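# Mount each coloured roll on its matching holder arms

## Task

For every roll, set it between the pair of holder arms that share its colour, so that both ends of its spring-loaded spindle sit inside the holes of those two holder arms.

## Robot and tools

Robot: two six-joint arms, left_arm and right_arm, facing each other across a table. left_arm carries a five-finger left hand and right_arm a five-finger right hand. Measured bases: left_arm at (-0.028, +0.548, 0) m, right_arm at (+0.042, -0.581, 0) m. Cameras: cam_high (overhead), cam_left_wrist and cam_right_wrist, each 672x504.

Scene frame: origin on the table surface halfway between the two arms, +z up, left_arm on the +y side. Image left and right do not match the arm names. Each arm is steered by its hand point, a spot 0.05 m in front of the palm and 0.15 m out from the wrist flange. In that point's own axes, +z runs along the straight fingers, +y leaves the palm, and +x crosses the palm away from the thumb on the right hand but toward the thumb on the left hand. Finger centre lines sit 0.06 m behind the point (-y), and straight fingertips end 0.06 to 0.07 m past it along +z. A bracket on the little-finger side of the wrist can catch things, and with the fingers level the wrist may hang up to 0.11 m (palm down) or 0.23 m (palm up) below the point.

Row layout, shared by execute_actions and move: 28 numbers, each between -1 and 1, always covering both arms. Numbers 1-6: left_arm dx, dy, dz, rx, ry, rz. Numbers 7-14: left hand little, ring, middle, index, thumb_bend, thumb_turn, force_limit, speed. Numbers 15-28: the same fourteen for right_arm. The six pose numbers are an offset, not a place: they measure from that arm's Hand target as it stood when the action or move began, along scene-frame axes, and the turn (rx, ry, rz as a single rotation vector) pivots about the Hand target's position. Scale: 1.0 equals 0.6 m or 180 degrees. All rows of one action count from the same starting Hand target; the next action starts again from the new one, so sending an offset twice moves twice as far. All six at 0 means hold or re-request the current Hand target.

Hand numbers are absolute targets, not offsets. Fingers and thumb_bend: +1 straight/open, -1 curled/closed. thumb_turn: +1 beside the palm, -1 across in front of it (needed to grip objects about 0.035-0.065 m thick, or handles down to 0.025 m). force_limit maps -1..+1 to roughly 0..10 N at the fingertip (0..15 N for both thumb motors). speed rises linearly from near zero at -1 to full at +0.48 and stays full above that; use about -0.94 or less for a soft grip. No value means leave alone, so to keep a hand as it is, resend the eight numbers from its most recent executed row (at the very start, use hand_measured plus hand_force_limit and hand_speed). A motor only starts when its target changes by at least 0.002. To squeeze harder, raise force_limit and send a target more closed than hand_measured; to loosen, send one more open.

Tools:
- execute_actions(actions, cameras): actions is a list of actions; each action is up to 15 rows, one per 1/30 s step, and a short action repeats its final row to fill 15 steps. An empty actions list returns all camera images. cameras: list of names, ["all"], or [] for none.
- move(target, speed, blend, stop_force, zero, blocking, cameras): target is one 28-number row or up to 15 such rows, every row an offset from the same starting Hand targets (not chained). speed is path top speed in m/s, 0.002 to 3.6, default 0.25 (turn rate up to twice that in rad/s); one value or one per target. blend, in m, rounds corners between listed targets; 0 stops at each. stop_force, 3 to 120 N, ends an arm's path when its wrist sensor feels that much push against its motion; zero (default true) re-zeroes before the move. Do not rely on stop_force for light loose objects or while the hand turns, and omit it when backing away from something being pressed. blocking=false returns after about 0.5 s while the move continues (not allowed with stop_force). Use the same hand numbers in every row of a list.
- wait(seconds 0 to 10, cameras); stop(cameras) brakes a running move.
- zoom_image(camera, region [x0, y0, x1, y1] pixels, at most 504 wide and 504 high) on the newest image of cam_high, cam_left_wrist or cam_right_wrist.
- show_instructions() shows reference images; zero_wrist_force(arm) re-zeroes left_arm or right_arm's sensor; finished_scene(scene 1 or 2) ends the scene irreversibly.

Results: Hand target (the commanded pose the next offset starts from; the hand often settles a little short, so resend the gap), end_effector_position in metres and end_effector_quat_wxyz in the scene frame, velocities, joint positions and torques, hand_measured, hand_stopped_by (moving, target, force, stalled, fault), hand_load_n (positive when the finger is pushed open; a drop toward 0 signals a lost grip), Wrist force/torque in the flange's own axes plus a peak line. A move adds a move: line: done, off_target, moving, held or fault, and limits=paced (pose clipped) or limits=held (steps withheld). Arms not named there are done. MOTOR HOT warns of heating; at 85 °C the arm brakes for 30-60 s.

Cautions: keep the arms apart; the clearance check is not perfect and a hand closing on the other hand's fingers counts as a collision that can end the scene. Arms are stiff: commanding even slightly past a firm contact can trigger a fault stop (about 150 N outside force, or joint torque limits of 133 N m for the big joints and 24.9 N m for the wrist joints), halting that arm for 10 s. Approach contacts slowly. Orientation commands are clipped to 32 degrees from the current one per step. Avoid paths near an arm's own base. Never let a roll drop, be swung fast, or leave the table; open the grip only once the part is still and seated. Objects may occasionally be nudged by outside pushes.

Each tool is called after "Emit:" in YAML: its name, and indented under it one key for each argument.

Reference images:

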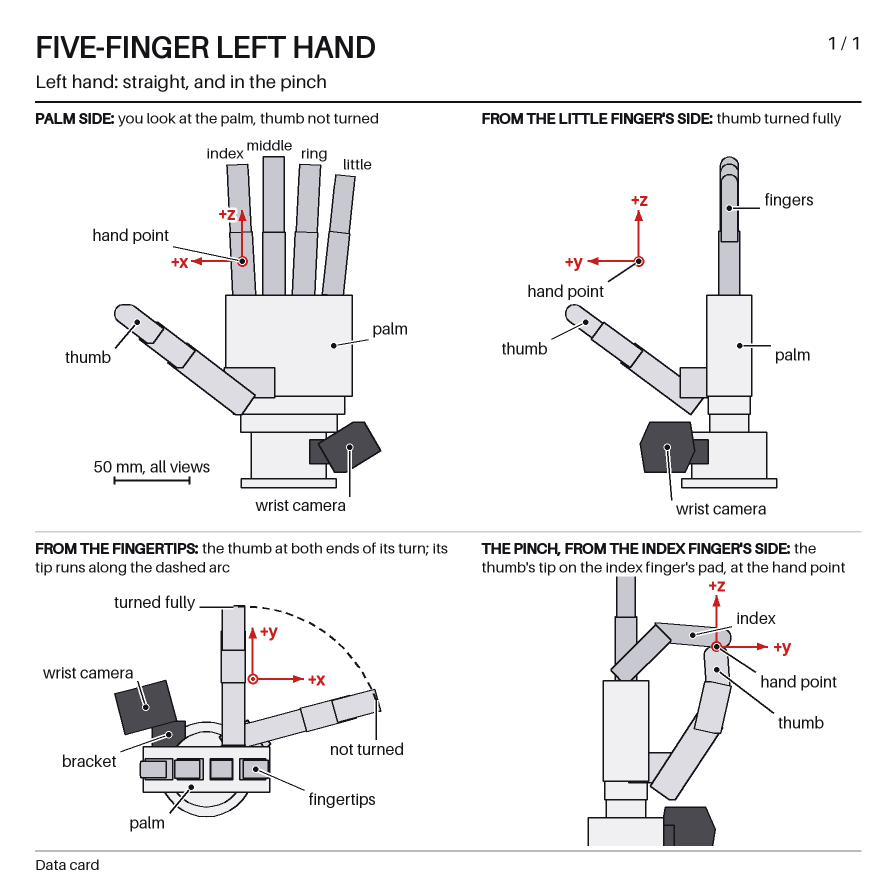

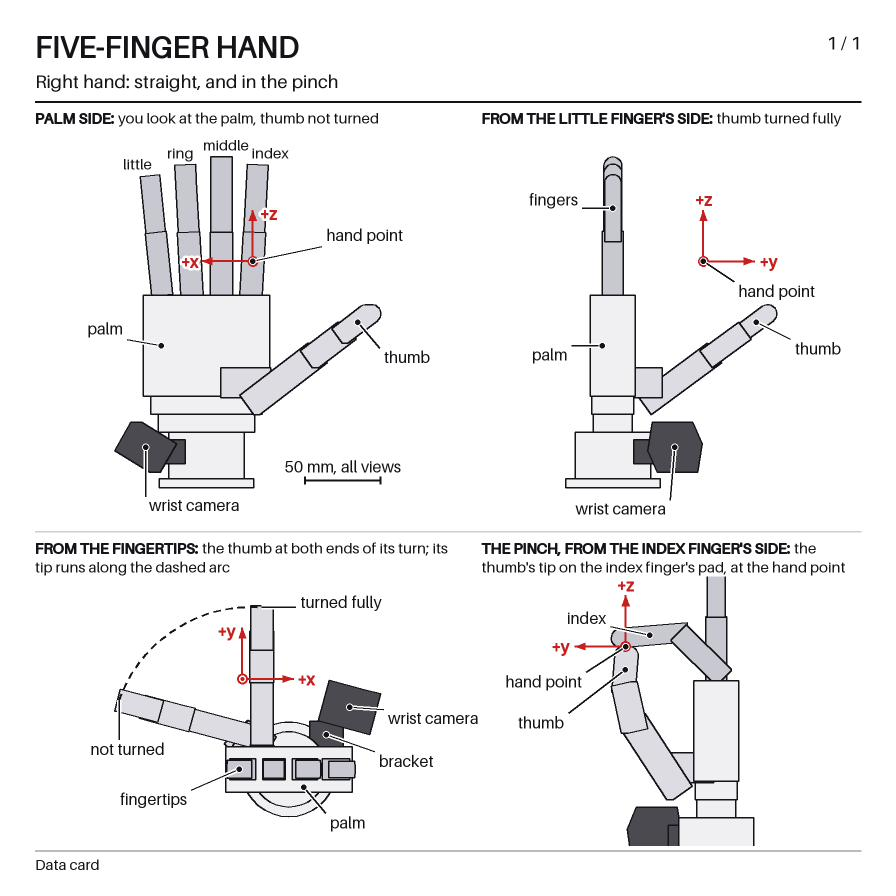

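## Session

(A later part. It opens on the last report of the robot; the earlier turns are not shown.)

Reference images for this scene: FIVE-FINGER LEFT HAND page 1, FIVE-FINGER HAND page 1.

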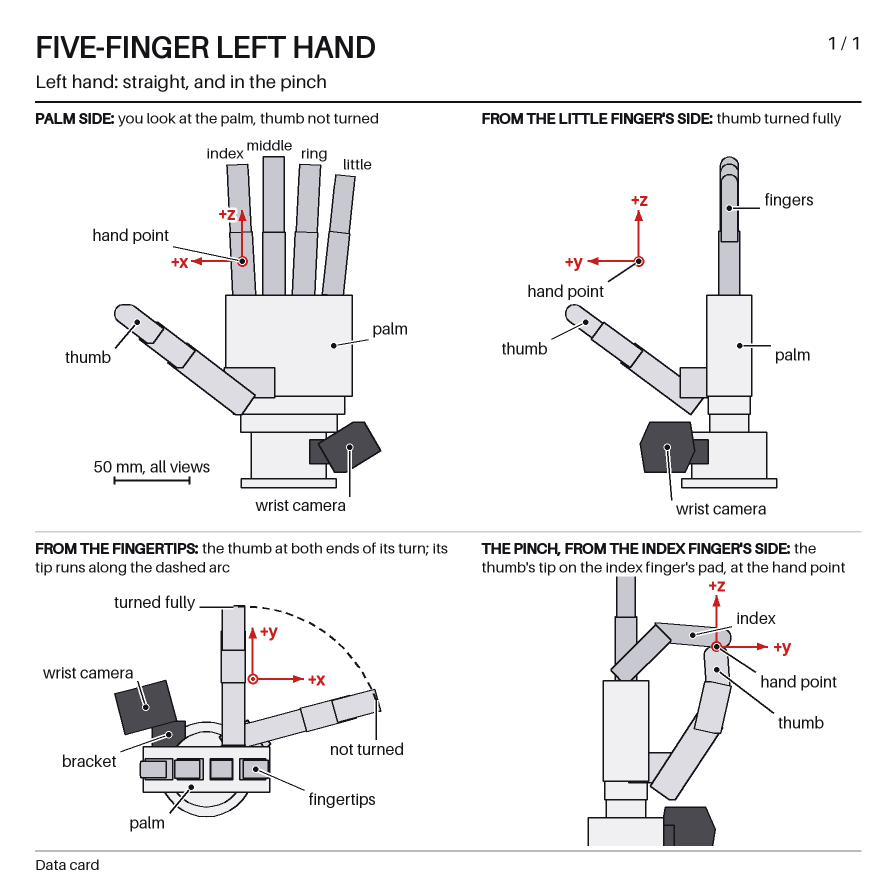

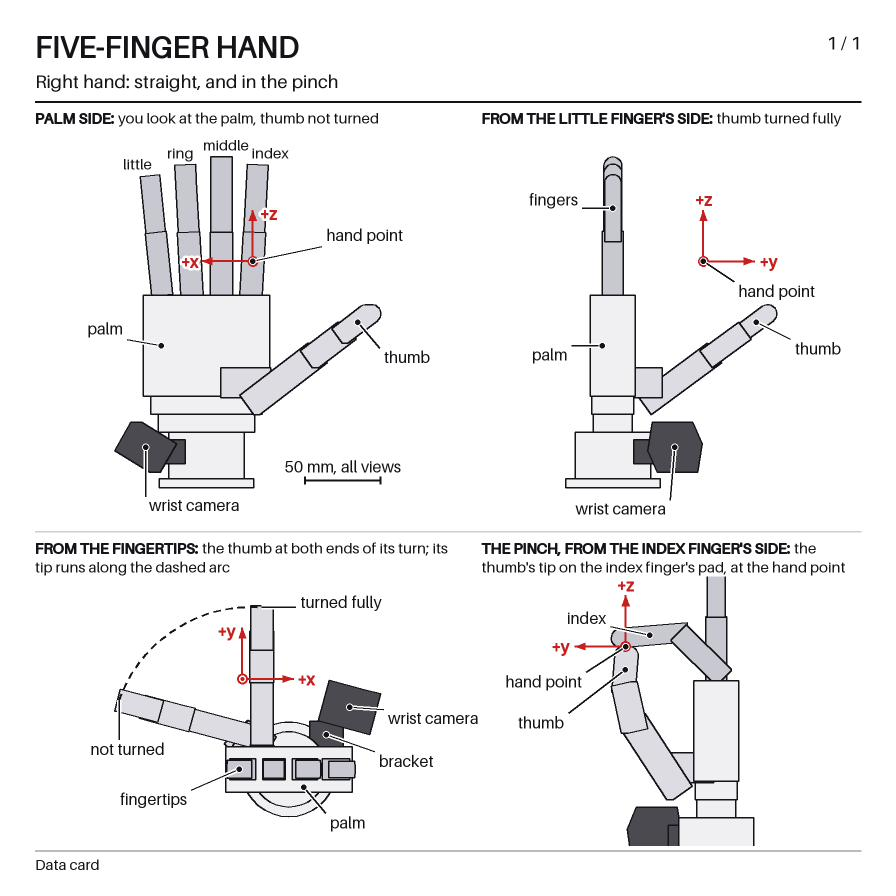

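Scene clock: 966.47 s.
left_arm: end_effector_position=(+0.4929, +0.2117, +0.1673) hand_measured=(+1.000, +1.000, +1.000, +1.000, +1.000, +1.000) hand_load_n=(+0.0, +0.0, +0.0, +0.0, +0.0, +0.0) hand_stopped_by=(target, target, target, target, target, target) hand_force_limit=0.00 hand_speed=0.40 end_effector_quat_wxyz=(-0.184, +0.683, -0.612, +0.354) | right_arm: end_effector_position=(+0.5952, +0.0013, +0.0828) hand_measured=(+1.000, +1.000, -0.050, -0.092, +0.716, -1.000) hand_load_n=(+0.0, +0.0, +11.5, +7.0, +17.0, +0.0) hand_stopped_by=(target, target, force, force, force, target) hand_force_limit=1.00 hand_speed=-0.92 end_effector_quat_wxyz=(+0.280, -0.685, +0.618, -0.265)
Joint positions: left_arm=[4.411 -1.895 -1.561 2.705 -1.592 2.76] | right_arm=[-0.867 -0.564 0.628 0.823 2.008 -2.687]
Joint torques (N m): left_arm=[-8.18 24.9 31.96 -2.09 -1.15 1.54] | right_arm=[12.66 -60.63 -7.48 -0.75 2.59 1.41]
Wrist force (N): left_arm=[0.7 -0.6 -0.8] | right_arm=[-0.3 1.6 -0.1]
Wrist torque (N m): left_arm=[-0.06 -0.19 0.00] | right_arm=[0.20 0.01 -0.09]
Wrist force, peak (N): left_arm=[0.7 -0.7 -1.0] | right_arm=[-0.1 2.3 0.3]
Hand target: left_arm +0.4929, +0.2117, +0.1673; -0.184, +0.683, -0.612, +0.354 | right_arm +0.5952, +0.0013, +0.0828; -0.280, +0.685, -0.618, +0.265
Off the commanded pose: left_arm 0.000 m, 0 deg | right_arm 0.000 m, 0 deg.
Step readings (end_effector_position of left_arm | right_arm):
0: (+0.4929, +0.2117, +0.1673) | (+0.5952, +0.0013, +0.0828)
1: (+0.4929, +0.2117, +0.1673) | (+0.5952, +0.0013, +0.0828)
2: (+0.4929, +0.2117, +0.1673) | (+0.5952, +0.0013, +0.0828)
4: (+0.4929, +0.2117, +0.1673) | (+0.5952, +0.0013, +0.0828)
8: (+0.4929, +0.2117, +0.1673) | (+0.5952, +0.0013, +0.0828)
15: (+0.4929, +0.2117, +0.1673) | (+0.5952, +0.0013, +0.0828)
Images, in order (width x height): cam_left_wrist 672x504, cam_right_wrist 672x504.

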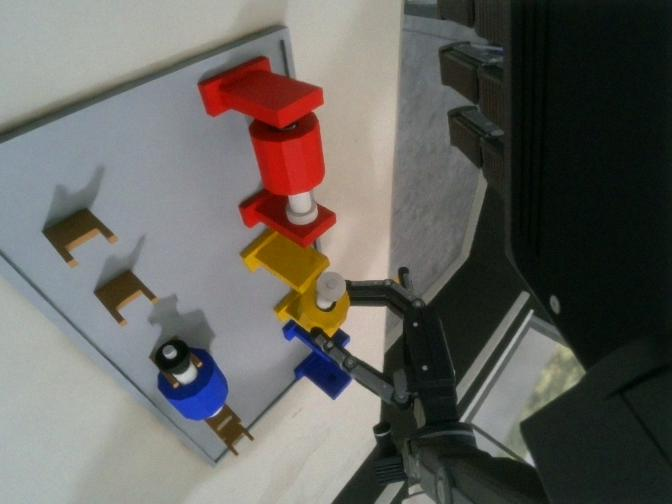

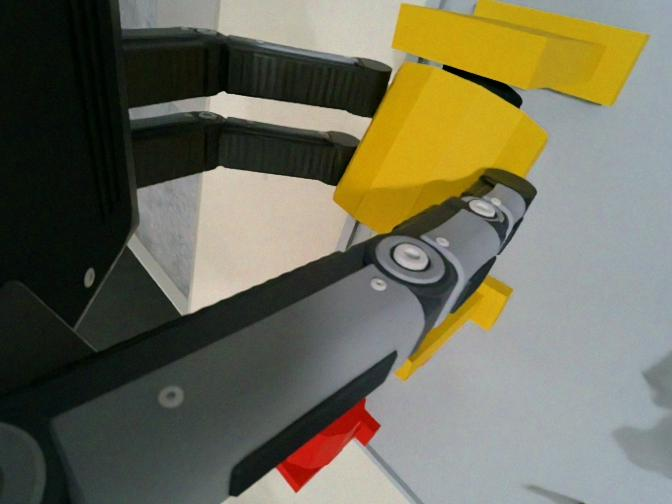

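Emit:
move:
  target: [0,0,0,0,0,0,1,1,1,1,1,1,0,0.4,0.0012,-0.0083,0,0,0,0,1,1,-0.73,-0.7,-0.36,-1,1.0,-0.92]
  speed: 0.005
  stop_force: 3

Emit:
move:
  target: [0,0,0,0,0,0,1,1,1,1,1,1,0,0.4,-0.0001,0.0015,-0.0025,-0.0111,-0.001,0,1,1,-0.73,-0.7,-0.36,-1,1.0,-0.92]
  speed: 0.01
  cameras: ["cam_right_wrist","cam_left_wrist"]

Emit:
zoom_image:
  camera: "cam_left_wrist"
  region: [230, 215, 380, 365]

Emit:
zoom_image:
  camera: "cam_right_wrist"
  region: [420, 0, 580, 120]

Scene clock: 968.30 s.
left_arm: end_effector_position=(+0.4929, +0.2117, +0.1673) hand_measured=(+1.000, +1.000, +1.000, +1.000, +1.000, +1.000) hand_load_n=(+0.0, +0.0, +0.0, +0.0, +0.0, +0.0) hand_stopped_by=(target, target, target, target, target, target) hand_force_limit=0.00 hand_speed=0.40 end_effector_quat_wxyz=(-0.184, +0.683, -0.612, +0.354) | right_arm: end_effector_position=(+0.5952, +0.0006, +0.0828) hand_measured=(+1.000, +1.000, -0.050, -0.092, +0.716, -1.000) hand_load_n=(+0.0, -0.5, +11.0, +7.0, +17.0, +1.0) hand_stopped_by=(target, target, force, force, force, target) hand_force_limit=1.00 hand_speed=-0.92 end_effector_quat_wxyz=(+0.280, -0.685, +0.618, -0.265)
Joint positions: left_arm=[4.411 -1.895 -1.561 2.705 -1.592 2.76] | right_arm=[-0.868 -0.567 0.633 0.821 2.007 -2.688]
Joint torques (N m): left_arm=[-9.74 24.31 32.03 -2.05 -1.17 1.5] | right_arm=[9.8 -42.8 -33.68 2.93 3.13 0.94]
Wrist force (N): left_arm=[0.6 -0.5 -0.8] | right_arm=[-3.1 0.2 -0.7]
Wrist torque (N m): left_arm=[-0.05 -0.18 -0.01] | right_arm=[0.13 0.03 0.06]
Wrist force, peak (N): left_arm=[0.7 -0.6 -1.0] | right_arm=[-4.3 -0.5 -1.3]
Hand target: left_arm +0.4929, +0.2117, +0.1673; -0.184, +0.683, -0.612, +0.354 | right_arm +0.5952, +0.0006, +0.0828; -0.280, +0.685, -0.618, +0.265 (not the last commanded pose)
Off the commanded pose: left_arm 0.000 m, 0 deg | right_arm 0.004 m, 0 deg.
move: contact (right_arm)

Scene clock: 970.40 s.
left_arm: end_effector_position=(+0.4929, +0.2117, +0.1673) hand_measured=(+1.000, +1.000, +1.000, +1.000, +1.000, +1.000) hand_load_n=(+0.0, +0.0, -0.5, -0.5, +0.0, -0.5) hand_stopped_by=(target, target, target, target, target, target) hand_force_limit=0.00 hand_speed=0.40 end_effector_quat_wxyz=(-0.184, +0.683, -0.612, +0.354) | right_arm: end_effector_position=(+0.5952, +0.0014, +0.0813) hand_measured=(+1.000, +1.000, -0.050, -0.092, +0.716, -1.000) hand_load_n=(+0.0, +0.0, +10.0, +6.5, +17.0, +1.5) hand_stopped_by=(target, target, force, force, force, target) hand_force_limit=1.00 hand_speed=-0.92 end_effector_quat_wxyz=(+0.269, -0.689, +0.613, -0.277)
Joint positions: left_arm=[4.411 -1.895 -1.561 2.705 -1.592 2.76] | right_arm=[-0.857 -0.536 0.578 0.86 2.035 -2.698]
Joint torques (N m): left_arm=[-7.91 25.8 32.32 -2.11 -1.22 1.62] | right_arm=[9.48 -40.3 -32.71 3.64 3.65 -2.08]
Wrist force (N): left_arm=[0.8 -0.6 -0.8] | right_arm=[-5.3 -2.8 -3.4]
Wrist torque (N m): left_arm=[-0.07 -0.20 0.00] | right_arm=[0.04 0.04 0.12]
Wrist force, peak (N): left_arm=[0.8 -0.7 -1.0] | right_arm=[-5.6 -2.8 -3.4]
Hand target: left_arm +0.4929, +0.2117, +0.1673; -0.184, +0.683, -0.612, +0.354 | right_arm +0.5952, +0.0015, +0.0813; -0.269, +0.689, -0.613, +0.277
Off the commanded pose: left_arm 0.000 m, 0 deg | right_arm 0.000 m, 0 deg.
move: done
Images, in order (width x height): cam_left_wrist 672x504, cam_right_wrist 672x504.

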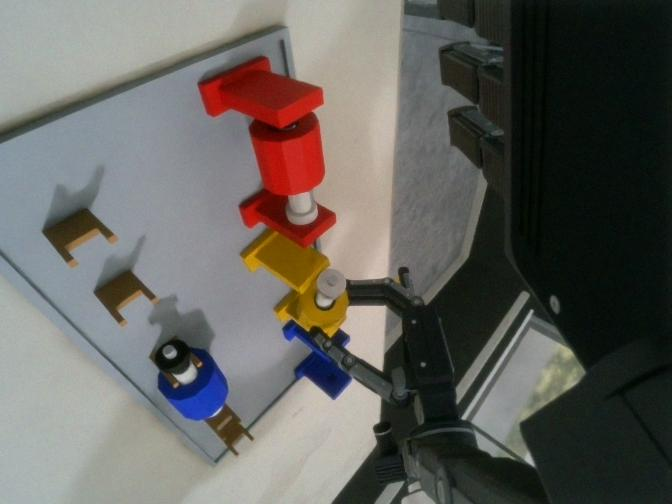

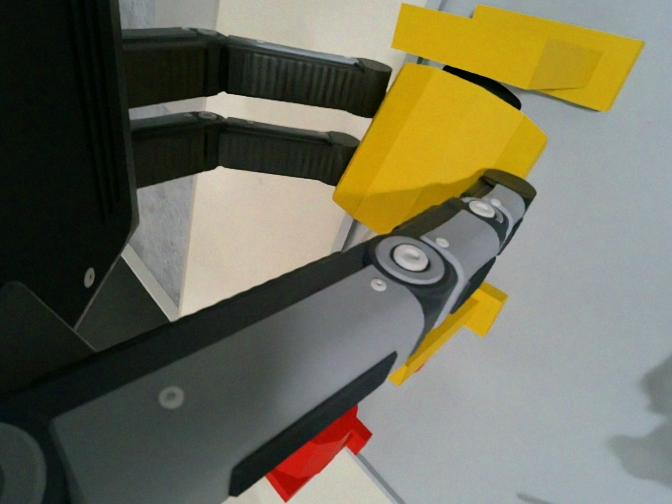

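Scaled by 3.360 from the camera's 672x504 image, which has a finer 960x720 frame.

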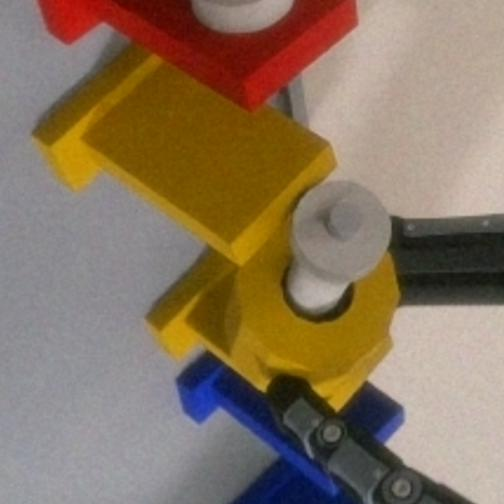

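Scaled by 3.150 from the camera's 672x504 image, which has a finer 960x720 frame.

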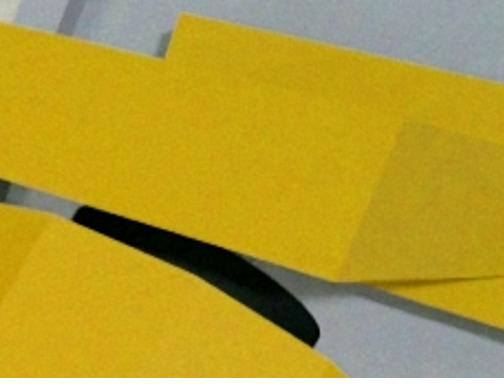

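Emit:
execute_actions:
  actions: []
  cameras: ["cam_high"]

Emit:
zoom_image:
  camera: "cam_high"
  region: [310, 350, 370, 410]

Scene clock: 970.73 s.
left_arm: end_effector_position=(+0.4929, +0.2117, +0.1673) hand_measured=(+1.000, +1.000, +1.000, +1.000, +1.000, +1.000) hand_load_n=(+0.0, +0.0, +0.0, +0.0, +0.0, +0.0) hand_stopped_by=(target, target, target, target, target, target) hand_force_limit=0.00 hand_speed=0.40 end_effector_quat_wxyz=(-0.184, +0.683, -0.612, +0.354) | right_arm: end_effector_position=(+0.5952, +0.0015, +0.0813) hand_measured=(+1.000, +1.000, -0.050, -0.092, +0.716, -1.000) hand_load_n=(+0.0, +0.0, +10.0, +7.0, +17.0, +1.5) hand_stopped_by=(target, target, force, force, force, target) hand_force_limit=1.00 hand_speed=-0.92 end_effector_quat_wxyz=(+0.269, -0.689, +0.613, -0.277)
Joint positions: left_arm=[4.411 -1.895 -1.561 2.705 -1.592 2.76] | right_arm=[-0.857 -0.536 0.578 0.86 2.035 -2.699]
Joint velocities: within noise
Joint torques (N m): left_arm=[-8.61 25.04 32.02 -2.1 -1.22 1.57] | right_arm=[8.46 -42.08 -31.1 3.72 3.75 -2.16]
Wrist force (N): left_arm=[0.7 -0.6 -0.7] | right_arm=[-5.6 -2.4 -3.3]
Wrist torque (N m): left_arm=[-0.06 -0.19 0.00] | right_arm=[0.08 0.08 0.11]
Wrist force, peak (N): left_arm=[0.8 -0.6 -1.2] | right_arm=[-5.4 -2.9 -3.6]
Hand target: left_arm +0.4929, +0.2117, +0.1673; -0.184, +0.683, -0.612, +0.354 | right_arm +0.5952, +0.0015, +0.0813; -0.269, +0.689, -0.613, +0.277
Off the commanded pose: left_arm 0.000 m, 0 deg | right_arm 0.000 m, 0 deg.
Images, in order (width x height): cam_high 672x504.

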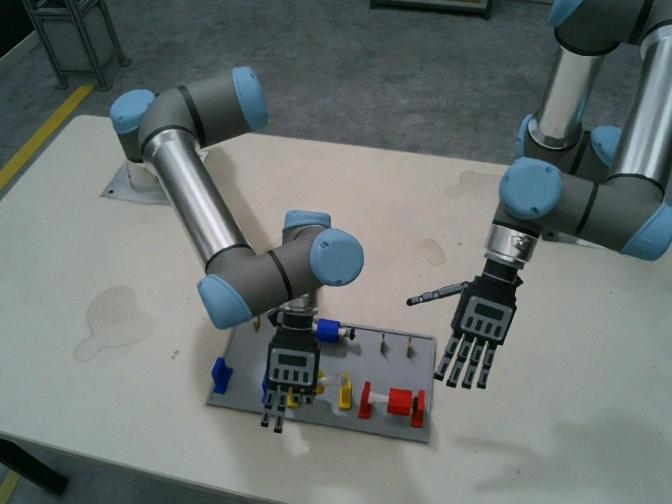

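Scaled by 8.400 from the camera's 672x504 image, which has a finer 960x720 frame.

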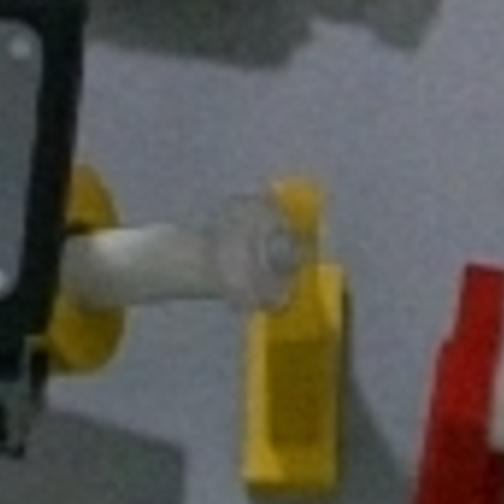

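Emit:
move:
  target: [0,0,0,0,0,0,1,1,1,1,1,1,0,0.4,-0.0017,0.0002,0.0012,0.0055,0.0005,0.0083,1,1,-0.73,-0.7,-0.36,-1,1.0,-0.92]
  speed: 0.01
  cameras: ["all"]

Emit:
zoom_image:
  camera: "cam_high"
  region: [310, 350, 370, 410]

Emit:
zoom_image:
  camera: "cam_left_wrist"
  region: [230, 215, 380, 365]

Scene clock: 978.27 s.
left_arm: end_effector_position=(+0.4929, +0.2117, +0.1673) hand_measured=(+1.000, +1.000, +1.000, +1.000, +1.000, +1.000) hand_load_n=(+0.0, +0.0, +0.0, +0.0, +0.0, +0.0) hand_stopped_by=(target, target, target, target, target, target) hand_force_limit=0.00 hand_speed=0.40 end_effector_quat_wxyz=(-0.184, +0.683, -0.612, +0.354) | right_arm: end_effector_position=(+0.5942, +0.0016, +0.0821) hand_measured=(+1.000, +1.000, -0.050, -0.092, +0.716, -1.000) hand_load_n=(+0.0, -0.5, +10.5, +7.5, +16.5, +0.5) hand_stopped_by=(target, target, force, force, force, target) hand_force_limit=1.00 hand_speed=-0.92 end_effector_quat_wxyz=(+0.278, -0.695, +0.606, -0.268)
Joint positions: left_arm=[4.411 -1.895 -1.561 2.705 -1.592 2.76] | right_arm=[-0.865 -0.564 0.627 0.82 2.003 -2.718]
Joint torques (N m): left_arm=[-8.72 24.99 32.54 -2.11 -1.36 1.59] | right_arm=[-10.44 -60.75 -6.53 -0.28 -1.37 -1.71]
Wrist force (N): left_arm=[0.8 -0.4 -0.9] | right_arm=[-0.8 1.7 -0.2]
Wrist torque (N m): left_arm=[-0.03 -0.20 0.00] | right_arm=[0.21 0.01 0.10]
Wrist force, peak (N): left_arm=[0.8 -0.7 -1.1] | right_arm=[-5.6 -3.0 -3.5]
Hand target: left_arm +0.4929, +0.2117, +0.1673; -0.184, +0.683, -0.612, +0.354 | right_arm +0.5942, +0.0016, +0.0821; -0.278, +0.695, -0.606, +0.268
Off the commanded pose: left_arm 0.000 m, 0 deg | right_arm 0.000 m, 0 deg.
move: done

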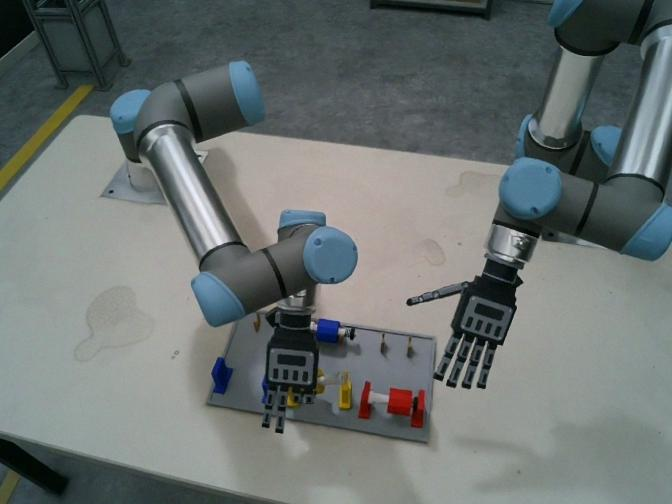

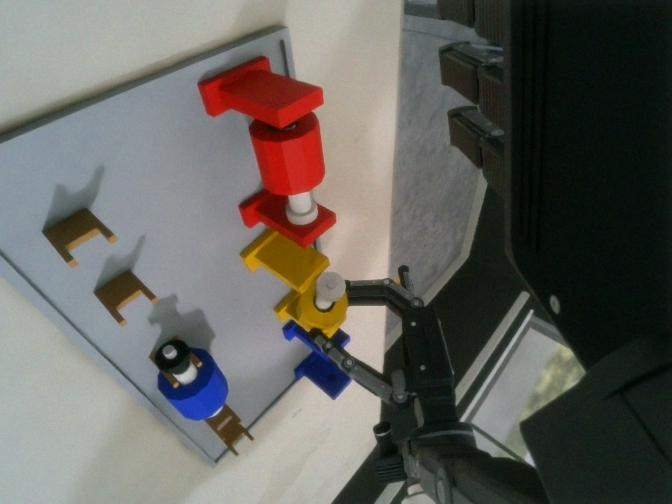

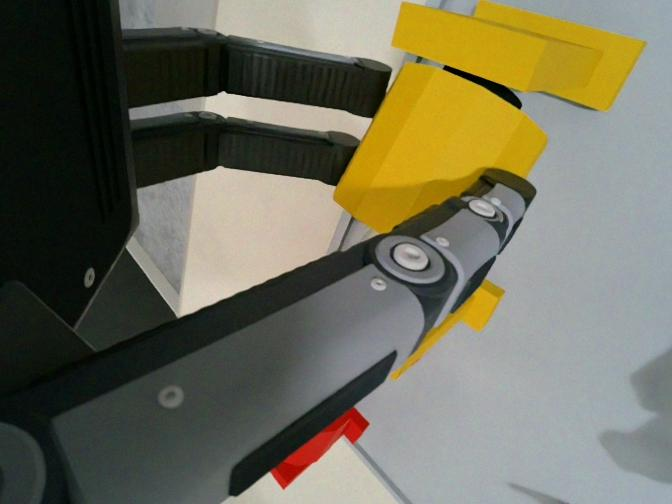

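Scaled by 8.400 from the camera's 672x504 image, which has a finer 960x720 frame.

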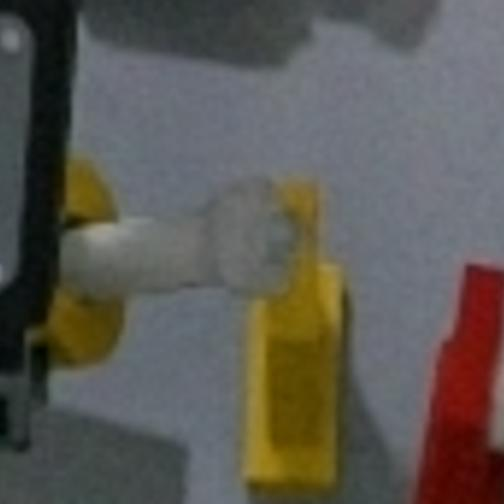

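Scaled by 3.360 from the camera's 672x504 image, which has a finer 960x720 frame.

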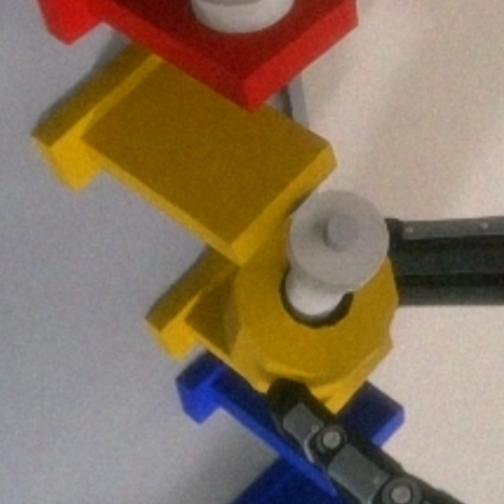

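Emit:
move:
  target: [0,0,0,0,0,0,1,1,1,1,1,1,0,0.4,0.0012,-0.0083,0,0,0,0,1,1,-0.73,-0.7,-0.36,-1,1.0,-0.92]
  speed: 0.005
  stop_force: 3
  cameras: ["cam_right_wrist","cam_left_wrist"]

Emit:
zoom_image:
  camera: "cam_right_wrist"
  region: [420, 0, 580, 120]

Emit:
zoom_image:
  camera: "cam_left_wrist"
  region: [230, 215, 380, 365]

Scene clock: 980.03 s.
left_arm: end_effector_position=(+0.4929, +0.2117, +0.1673) hand_measured=(+1.000, +1.000, +1.000, +1.000, +1.000, +1.000) hand_load_n=(+0.0, +0.5, +0.0, +0.0, +0.0, +0.0) hand_stopped_by=(target, target, target, target, target, target) hand_force_limit=0.00 hand_speed=0.40 end_effector_quat_wxyz=(-0.184, +0.683, -0.612, +0.354) | right_arm: end_effector_position=(+0.5942, +0.0013, +0.0821) hand_measured=(+1.000, +1.000, -0.050, -0.092, +0.716, -1.000) hand_load_n=(+0.0, +0.0, +10.0, +7.5, +16.5, +0.5) hand_stopped_by=(target, target, force, force, force, target) hand_force_limit=1.00 hand_speed=-0.92 end_effector_quat_wxyz=(+0.278, -0.695, +0.606, -0.268)
Joint positions: left_arm=[4.411 -1.895 -1.561 2.705 -1.592 2.76] | right_arm=[-0.866 -0.565 0.63 0.819 2.003 -2.719]
Joint torques (N m): left_arm=[-8.02 26.51 32.28 -2.11 -1.12 1.57] | right_arm=[11.31 -43.82 -30.94 3.16 3.33 0.8]
Wrist force (N): left_arm=[0.7 -0.7 -0.8] | right_arm=[-3.0 0.1 -0.8]
Wrist torque (N m): left_arm=[-0.07 -0.18 0.00] | right_arm=[0.15 0.00 0.11]
Wrist force, peak (N): left_arm=[0.9 -0.7 -0.9] | right_arm=[-4.7 -1.4 -1.6]
Hand target: left_arm +0.4929, +0.2117, +0.1673; -0.184, +0.683, -0.612, +0.354 | right_arm +0.5942, +0.0013, +0.0821; -0.278, +0.695, -0.606, +0.268 (not the last commanded pose)
Off the commanded pose: left_arm 0.000 m, 0 deg | right_arm 0.005 m, 0 deg.
move: contact (right_arm)
Images, in order (width x height): cam_left_wrist 672x504, cam_right_wrist 672x504.

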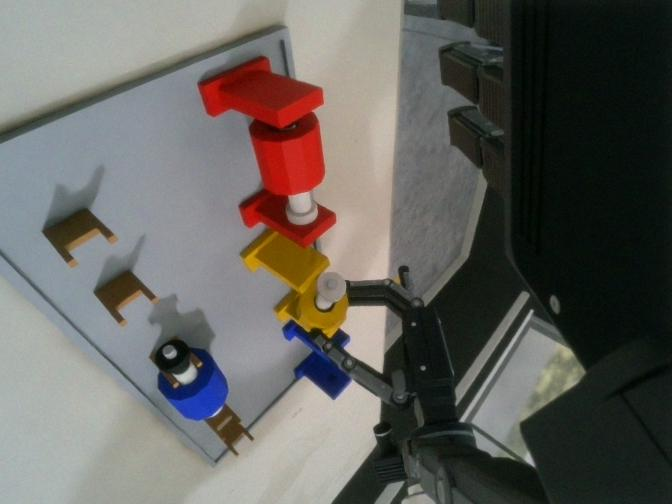

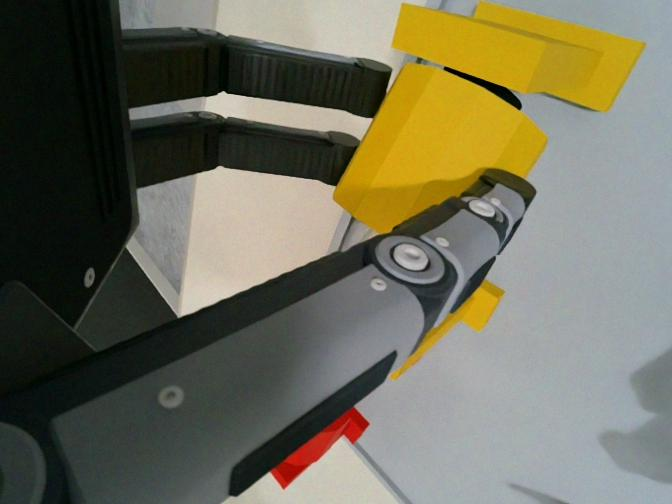

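Scaled by 3.150 from the camera's 672x504 image, which has a finer 960x720 frame.

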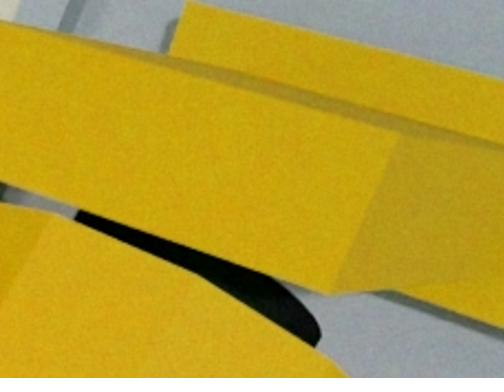

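Scaled by 3.360 from the camera's 672x504 image, which has a finer 960x720 frame.

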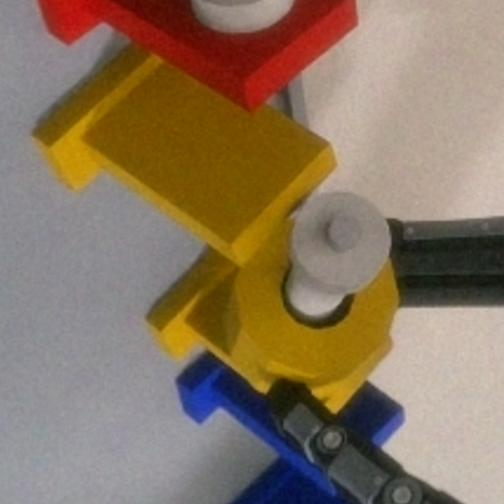

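Emit:
move:
  target: [0.0260,-0.0812,-0.0872,0.0786,-0.0346,-0.2623,-1,-1,-1,1,-0.8,1,0,0.4,0,0,0,0,0,0,1,1,-0.73,-0.7,-0.36,-1,1.0,-0.92]
  speed: 0.1

Emit:
move:
  target: [0.0513,-0.0223,-0.0342,0,0,-0.125,-1,-1,-1,1,-0.8,1,0,0.4,0,0,0,0,0,0,1,1,-0.73,-0.7,-0.36,-1,1.0,-0.92]
  speed: 0.06
  cameras: ["all"]

Emit:
zoom_image:
  camera: "cam_high"
  region: [300, 340, 390, 420]

Scene clock: 985.47 s.
left_arm: end_effector_position=(+0.5084, +0.1630, +0.1150) hand_measured=(-1.000, -1.000, -1.000, +1.000, -0.800, +1.000) hand_load_n=(+0.0, +0.0, +0.0, +0.0, +0.0, +0.0) hand_stopped_by=(target, target, target, target, target, target) hand_force_limit=0.00 hand_speed=0.40 end_effector_quat_wxyz=(-0.139, +0.335, -0.861, +0.357) | right_arm: end_effector_position=(+0.5942, +0.0013, +0.0821) hand_measured=(+1.000, +1.000, -0.050, -0.092, +0.716, -1.000) hand_load_n=(+0.0, +0.0, +10.0, +7.5, +16.5, +0.5) hand_stopped_by=(target, target, force, force, force, target) hand_force_limit=1.00 hand_speed=-0.92 end_effector_quat_wxyz=(+0.278, -0.695, +0.606, -0.268)
Joint positions: left_arm=[4.426 -2.13 -1.334 2.597 -1.183 3.561] | right_arm=[-0.866 -0.565 0.63 0.819 2.003 -2.719]
Joint torques (N m): left_arm=[-11.61 29.2 32.85 -3.15 1.49 2.4] | right_arm=[11.35 -43.62 -32.91 2.86 2.96 0.75]
Wrist force (N): left_arm=[0.6 -0.5 -0.7] | right_arm=[-3.0 0.4 -1.0]
Wrist torque (N m): left_arm=[-0.01 -0.18 -0.21] | right_arm=[0.21 0.01 0.13]
Wrist force, peak (N): left_arm=[1.1 -0.5 -1.1] | right_arm=[-3.4 0.1 -1.2]
Hand target: left_arm +0.5085, +0.1630, +0.1150; +0.139, -0.335, +0.861, -0.357 | right_arm +0.5942, +0.0013, +0.0821; -0.278, +0.695, -0.606, +0.268
Off the commanded pose: left_arm 0.000 m, 0 deg | right_arm 0.000 m, 0 deg.
move: done

Scene clock: 989.23 s.
left_arm: end_effector_position=(+0.5392, +0.1496, +0.0944) hand_measured=(-1.000, -1.000, -1.000, +1.000, -0.800, +1.000) hand_load_n=(+0.0, +0.0, +0.5, -0.5, +0.0, +0.0) hand_stopped_by=(target, target, target, target, target, target) hand_force_limit=0.00 hand_speed=0.40 end_effector_quat_wxyz=(-0.067, +0.161, -0.909, +0.378) | right_arm: end_effector_position=(+0.5942, +0.0013, +0.0821) hand_measured=(+1.000, +1.000, -0.050, -0.092, +0.716, -1.000) hand_load_n=(+0.0, +0.0, +10.0, +7.5, +16.5, +0.5) hand_stopped_by=(target, target, force, force, force, target) hand_force_limit=1.00 hand_speed=-0.92 end_effector_quat_wxyz=(+0.278, -0.695, +0.606, -0.268)
Joint positions: left_arm=[4.468 -2.363 -1.035 2.326 -0.934 3.972] | right_arm=[-0.866 -0.565 0.63 0.819 2.003 -2.719]
Joint torques (N m): left_arm=[11.69 37.27 33.13 -3.73 1.78 2.46] | right_arm=[10.3 -44.31 -31.27 2.79 2.87 0.71]
Wrist force (N): left_arm=[0.5 -1.1 -1.4] | right_arm=[-3.0 0.3 -0.8]
Wrist torque (N m): left_arm=[-0.05 -0.24 -0.12] | right_arm=[0.18 0.01 0.12]
Wrist force, peak (N): left_arm=[0.5 -1.3 -1.3] | right_arm=[-3.3 0.1 -1.2]
Hand target: left_arm +0.5392, +0.1496, +0.0944; +0.067, -0.161, +0.909, -0.378 | right_arm +0.5942, +0.0013, +0.0821; -0.278, +0.695, -0.606, +0.268
Off the commanded pose: left_arm 0.000 m, 0 deg | right_arm 0.000 m, 0 deg.
move: done

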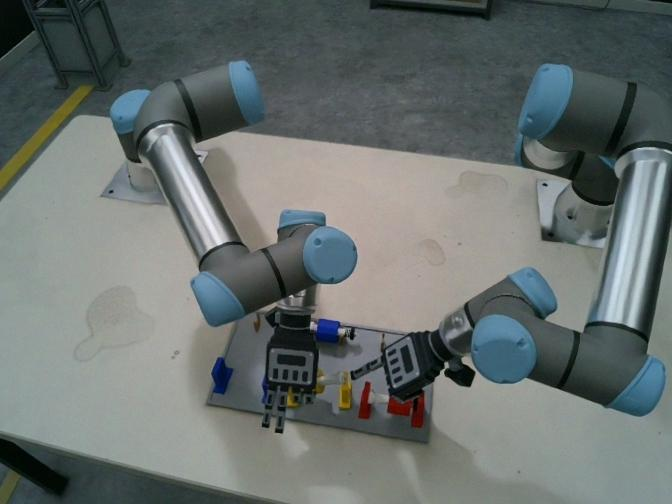

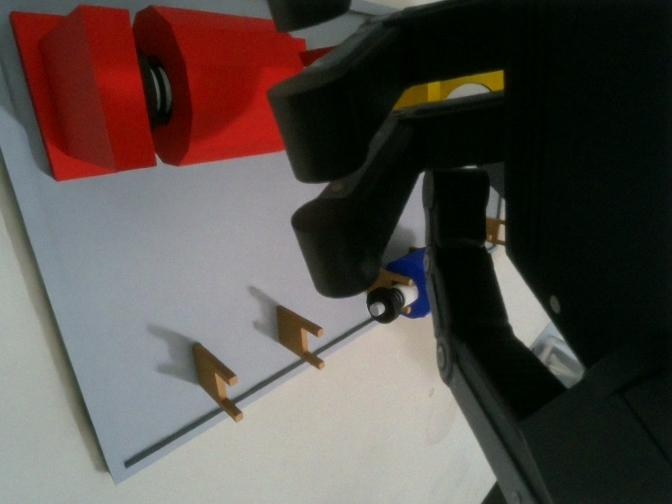

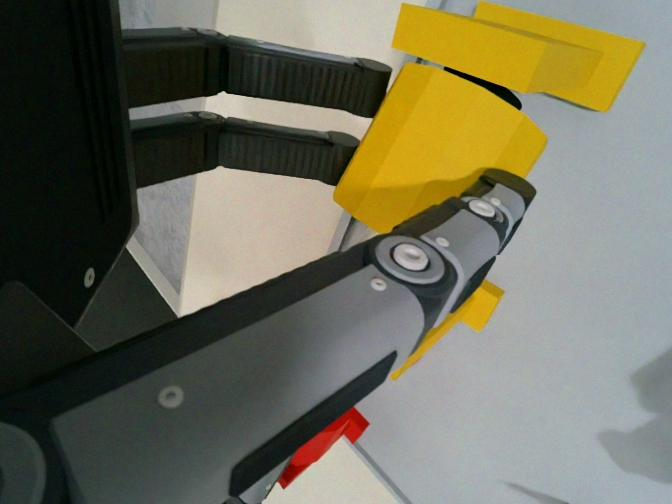

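Scaled by 5.600 from the camera's 672x504 image, which has a finer 960x720 frame.

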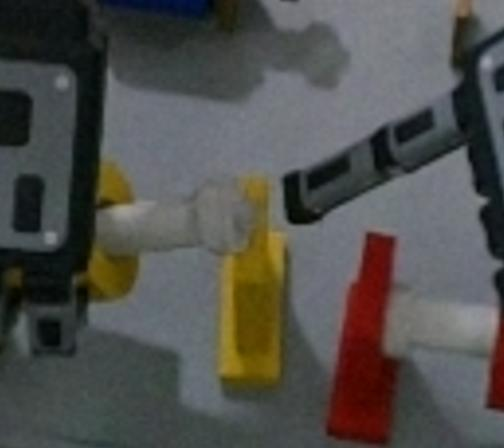

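Emit:
move:
  target: [0.0036,-0.0276,-0.0111,0,0,0,-1,-1,-1,1,-0.8,1,0,0.4,0,0,0,0,0,0,1,1,-0.73,-0.7,-0.36,-1,1.0,-0.92]
  speed: 0.008
  stop_force: 3
  cameras: ["cam_high","cam_left_wrist"]

Emit:
zoom_image:
  camera: "cam_high"
  region: [300, 340, 390, 420]

Scene clock: 992.03 s.
left_arm: end_effector_position=(+0.5406, +0.1393, +0.0903) hand_measured=(-1.000, -1.000, -1.000, +1.000, -0.800, +1.000) hand_load_n=(+0.0, +0.0, +0.0, -1.5, +0.0, -0.5) hand_stopped_by=(target, target, target, target, target, target) hand_force_limit=0.00 hand_speed=0.40 end_effector_quat_wxyz=(-0.067, +0.161, -0.909, +0.378) | right_arm: end_effector_position=(+0.5942, +0.0013, +0.0821) hand_measured=(+1.000, +1.000, -0.050, -0.092, +0.716, -1.000) hand_load_n=(+0.0, +0.0, +10.0, +7.5, +16.5, +0.5) hand_stopped_by=(target, target, force, force, force, target) hand_force_limit=1.00 hand_speed=-0.92 end_effector_quat_wxyz=(+0.278, -0.695, +0.606, -0.268)
Joint positions: left_arm=[4.452 -2.38 -1.014 2.331 -0.941 3.954] | right_arm=[-0.866 -0.565 0.63 0.819 2.003 -2.719]
Joint torques (N m): left_arm=[10.17 57.47 5.72 -3.18 2.27 2.42] | right_arm=[10.99 -44.73 -31.25 2.35 2.73 0.71]
Wrist force (N): left_arm=[-0.1 0.1 -4.6] | right_arm=[-2.7 0.7 -0.7]
Wrist torque (N m): left_arm=[0.15 -0.22 -0.06] | right_arm=[0.19 0.02 0.11]
Wrist force, peak (N): left_arm=[-0.4 0.5 -5.6] | right_arm=[-3.3 0.7 -1.1]
Hand target: left_arm +0.5406, +0.1393, +0.0903; +0.067, -0.161, +0.909, -0.378 (not the last commanded pose) | right_arm +0.5942, +0.0013, +0.0821; -0.278, +0.695, -0.606, +0.268
Off the commanded pose: left_arm 0.007 m, 0 deg | right_arm 0.000 m, 0 deg.
move: contact (left_arm)
Images, in order (width x height): cam_high 672x504, cam_left_wrist 672x504.

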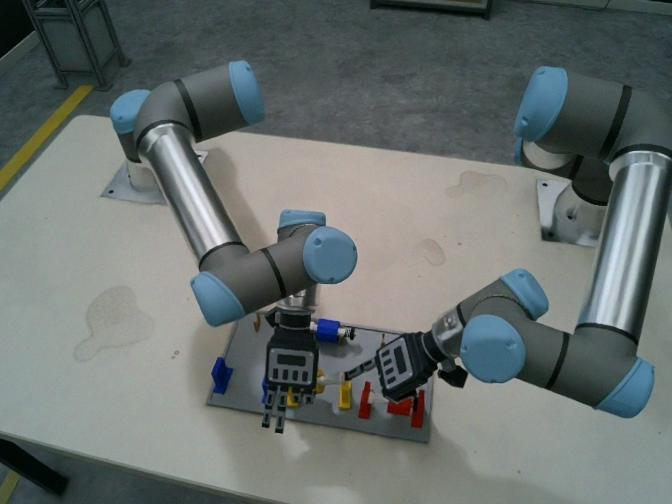

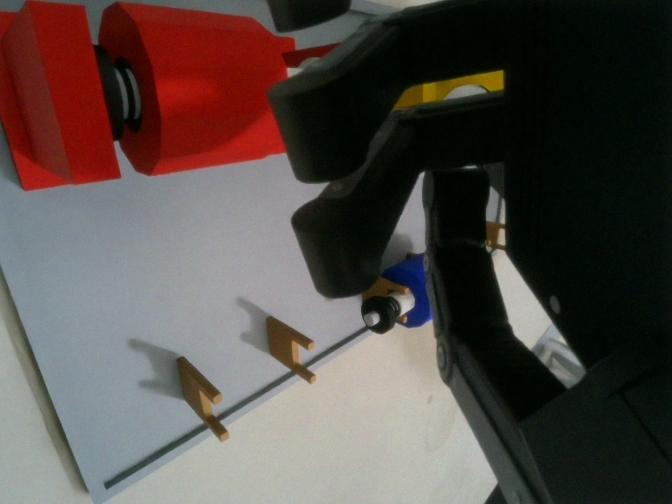

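Scaled by 5.600 from the camera's 672x504 image, which has a finer 960x720 frame.

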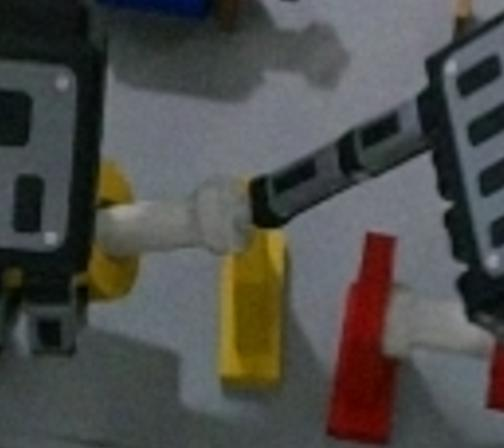

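Emit:
move:
  target: [0.0008,-0.0061,-0.0025,0,0,0,-1,-1,-1,1,-0.8,1,0,0.4,0,0,0,0,0,0,1,1,-0.73,-0.7,-0.36,-1,1.0,-0.92]
  speed: 0.01

Emit:
move:
  target: [0.0008,-0.0061,-0.0025,0,0,0,-1,-1,-1,1,-0.8,1,0,0.4,0,0,0,0,0,0,1,1,-0.73,-0.7,-0.36,-1,1.0,-0.92]
  speed: 0.01
  cameras: ["all"]

Emit:
zoom_image:
  camera: "cam_high"
  region: [300, 340, 390, 420]

Emit:
zoom_image:
  camera: "cam_right_wrist"
  region: [420, 0, 580, 120]

Scene clock: 993.03 s.
left_arm: end_effector_position=(+0.5410, +0.1358, +0.0889) hand_measured=(-1.000, -1.000, -1.000, +1.000, -0.800, +1.000) hand_load_n=(+0.0, +0.0, +0.0, -2.5, +0.0, +0.0) hand_stopped_by=(target, target, target, target, target, target) hand_force_limit=0.00 hand_speed=0.40 end_effector_quat_wxyz=(-0.067, +0.161, -0.909, +0.378) | right_arm: end_effector_position=(+0.5942, +0.0013, +0.0821) hand_measured=(+1.000, +1.000, -0.050, -0.092, +0.716, -1.000) hand_load_n=(+0.0, +0.0, +10.0, +7.5, +16.5, +0.5) hand_stopped_by=(target, target, force, force, force, target) hand_force_limit=1.00 hand_speed=-0.92 end_effector_quat_wxyz=(+0.278, -0.695, +0.606, -0.268)
Joint positions: left_arm=[4.447 -2.385 -1.006 2.333 -0.944 3.948] | right_arm=[-0.866 -0.565 0.63 0.819 2.003 -2.719]
Joint torques (N m): left_arm=[-14.44 35.49 32.83 0.74 0.09 -2.7] | right_arm=[11.09 -45 -31.59 2.51 2.57 0.76]
Wrist force (N): left_arm=[-0.5 1.2 -6.8] | right_arm=[-2.2 1.1 -0.7]
Wrist torque (N m): left_arm=[0.26 -0.24 -0.04] | right_arm=[0.19 0.00 0.11]
Wrist force, peak (N): left_arm=[-0.5 1.2 -6.8] | right_arm=[-3.1 0.8 -0.8]
Hand target: left_arm +0.5410, +0.1357, +0.0888; +0.067, -0.161, +0.909, -0.378 | right_arm +0.5942, +0.0013, +0.0821; -0.278, +0.695, -0.606, +0.268
Off the commanded pose: left_arm 0.000 m, 0 deg | right_arm 0.000 m, 0 deg.
move: done

Scene clock: 993.77 s.
left_arm: end_effector_position=(+0.5415, +0.1321, +0.0874) hand_measured=(-1.000, -1.000, -1.000, +1.000, -0.800, +1.000) hand_load_n=(+0.0, +0.5, +0.0, -3.5, +0.0, +0.0) hand_stopped_by=(target, target, target, target, target, target) hand_force_limit=0.00 hand_speed=0.40 end_effector_quat_wxyz=(-0.067, +0.161, -0.909, +0.378) | right_arm: end_effector_position=(+0.5942, +0.0013, +0.0821) hand_measured=(+1.000, +1.000, -0.050, -0.092, +0.716, -1.000) hand_load_n=(+0.0, +0.0, +9.5, +7.5, +16.5, +0.5) hand_stopped_by=(target, target, force, force, force, target) hand_force_limit=1.00 hand_speed=-0.92 end_effector_quat_wxyz=(+0.278, -0.695, +0.606, -0.268)
Joint positions: left_arm=[4.441 -2.392 -0.998 2.335 -0.947 3.942] | right_arm=[-0.866 -0.565 0.63 0.819 2.003 -2.719]
Joint torques (N m): left_arm=[-15.89 35.49 31.84 0.83 -0.15 -2.46] | right_arm=[10.53 -44.04 -32.24 2.66 2.44 0.68]
Wrist force (N): left_arm=[-1.0 1.8 -8.3] | right_arm=[-1.9 0.9 -1.4]
Wrist torque (N m): left_arm=[0.31 -0.22 -0.07] | right_arm=[0.18 0.01 0.11]
Wrist force, peak (N): left_arm=[-1.0 1.8 -8.3] | right_arm=[-2.3 1.5 -1.3]
Hand target: left_arm +0.5415, +0.1320, +0.0873; +0.067, -0.161, +0.909, -0.378 | right_arm +0.5942, +0.0013, +0.0821; -0.278, +0.695, -0.606, +0.268
Off the commanded pose: left_arm 0.000 m, 0 deg | right_arm 0.000 m, 0 deg.
move: done

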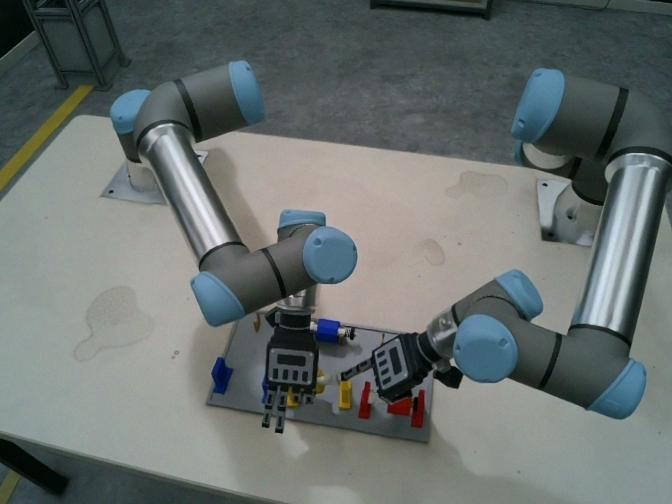

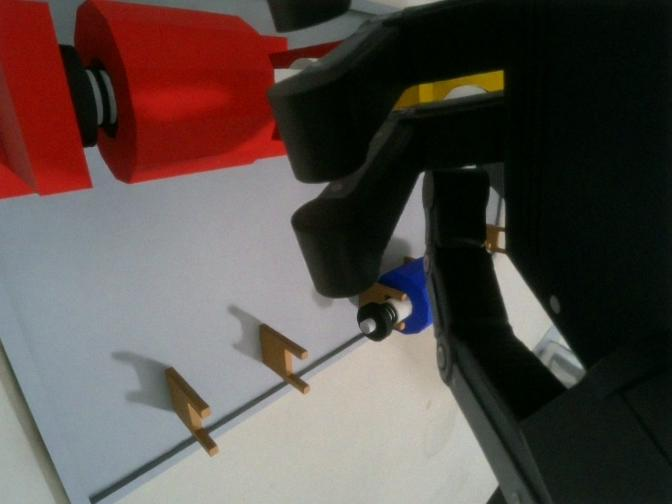

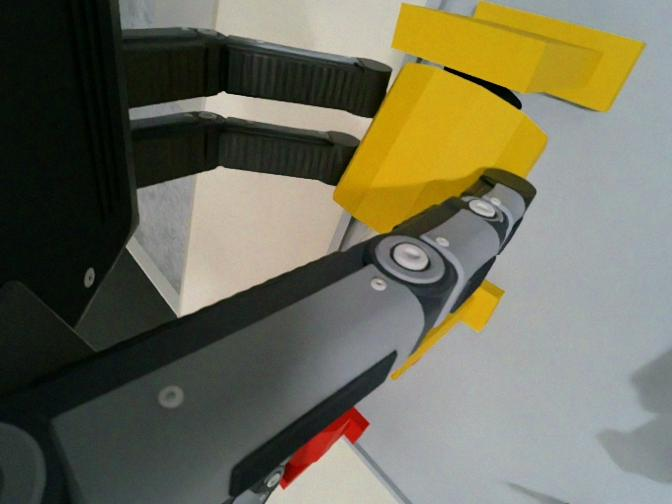

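Scaled by 5.600 from the camera's 672x504 image, which has a finer 960x720 frame.

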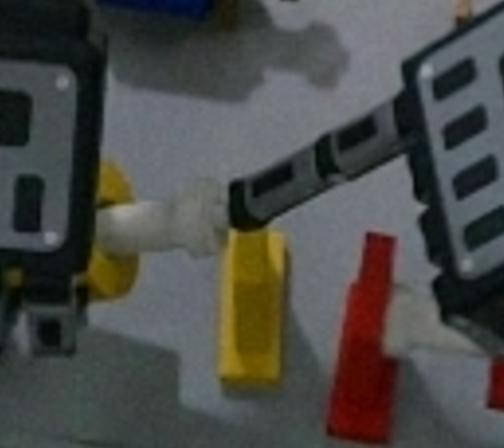

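Scaled by 3.150 from the camera's 672x504 image, which has a finer 960x720 frame.

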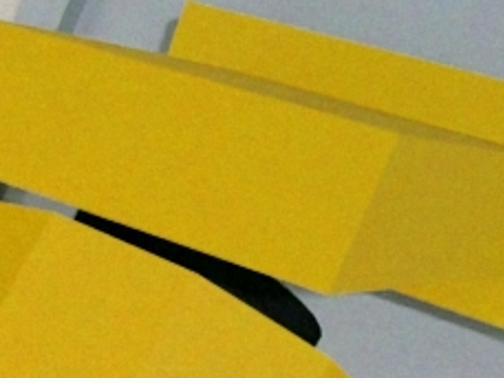

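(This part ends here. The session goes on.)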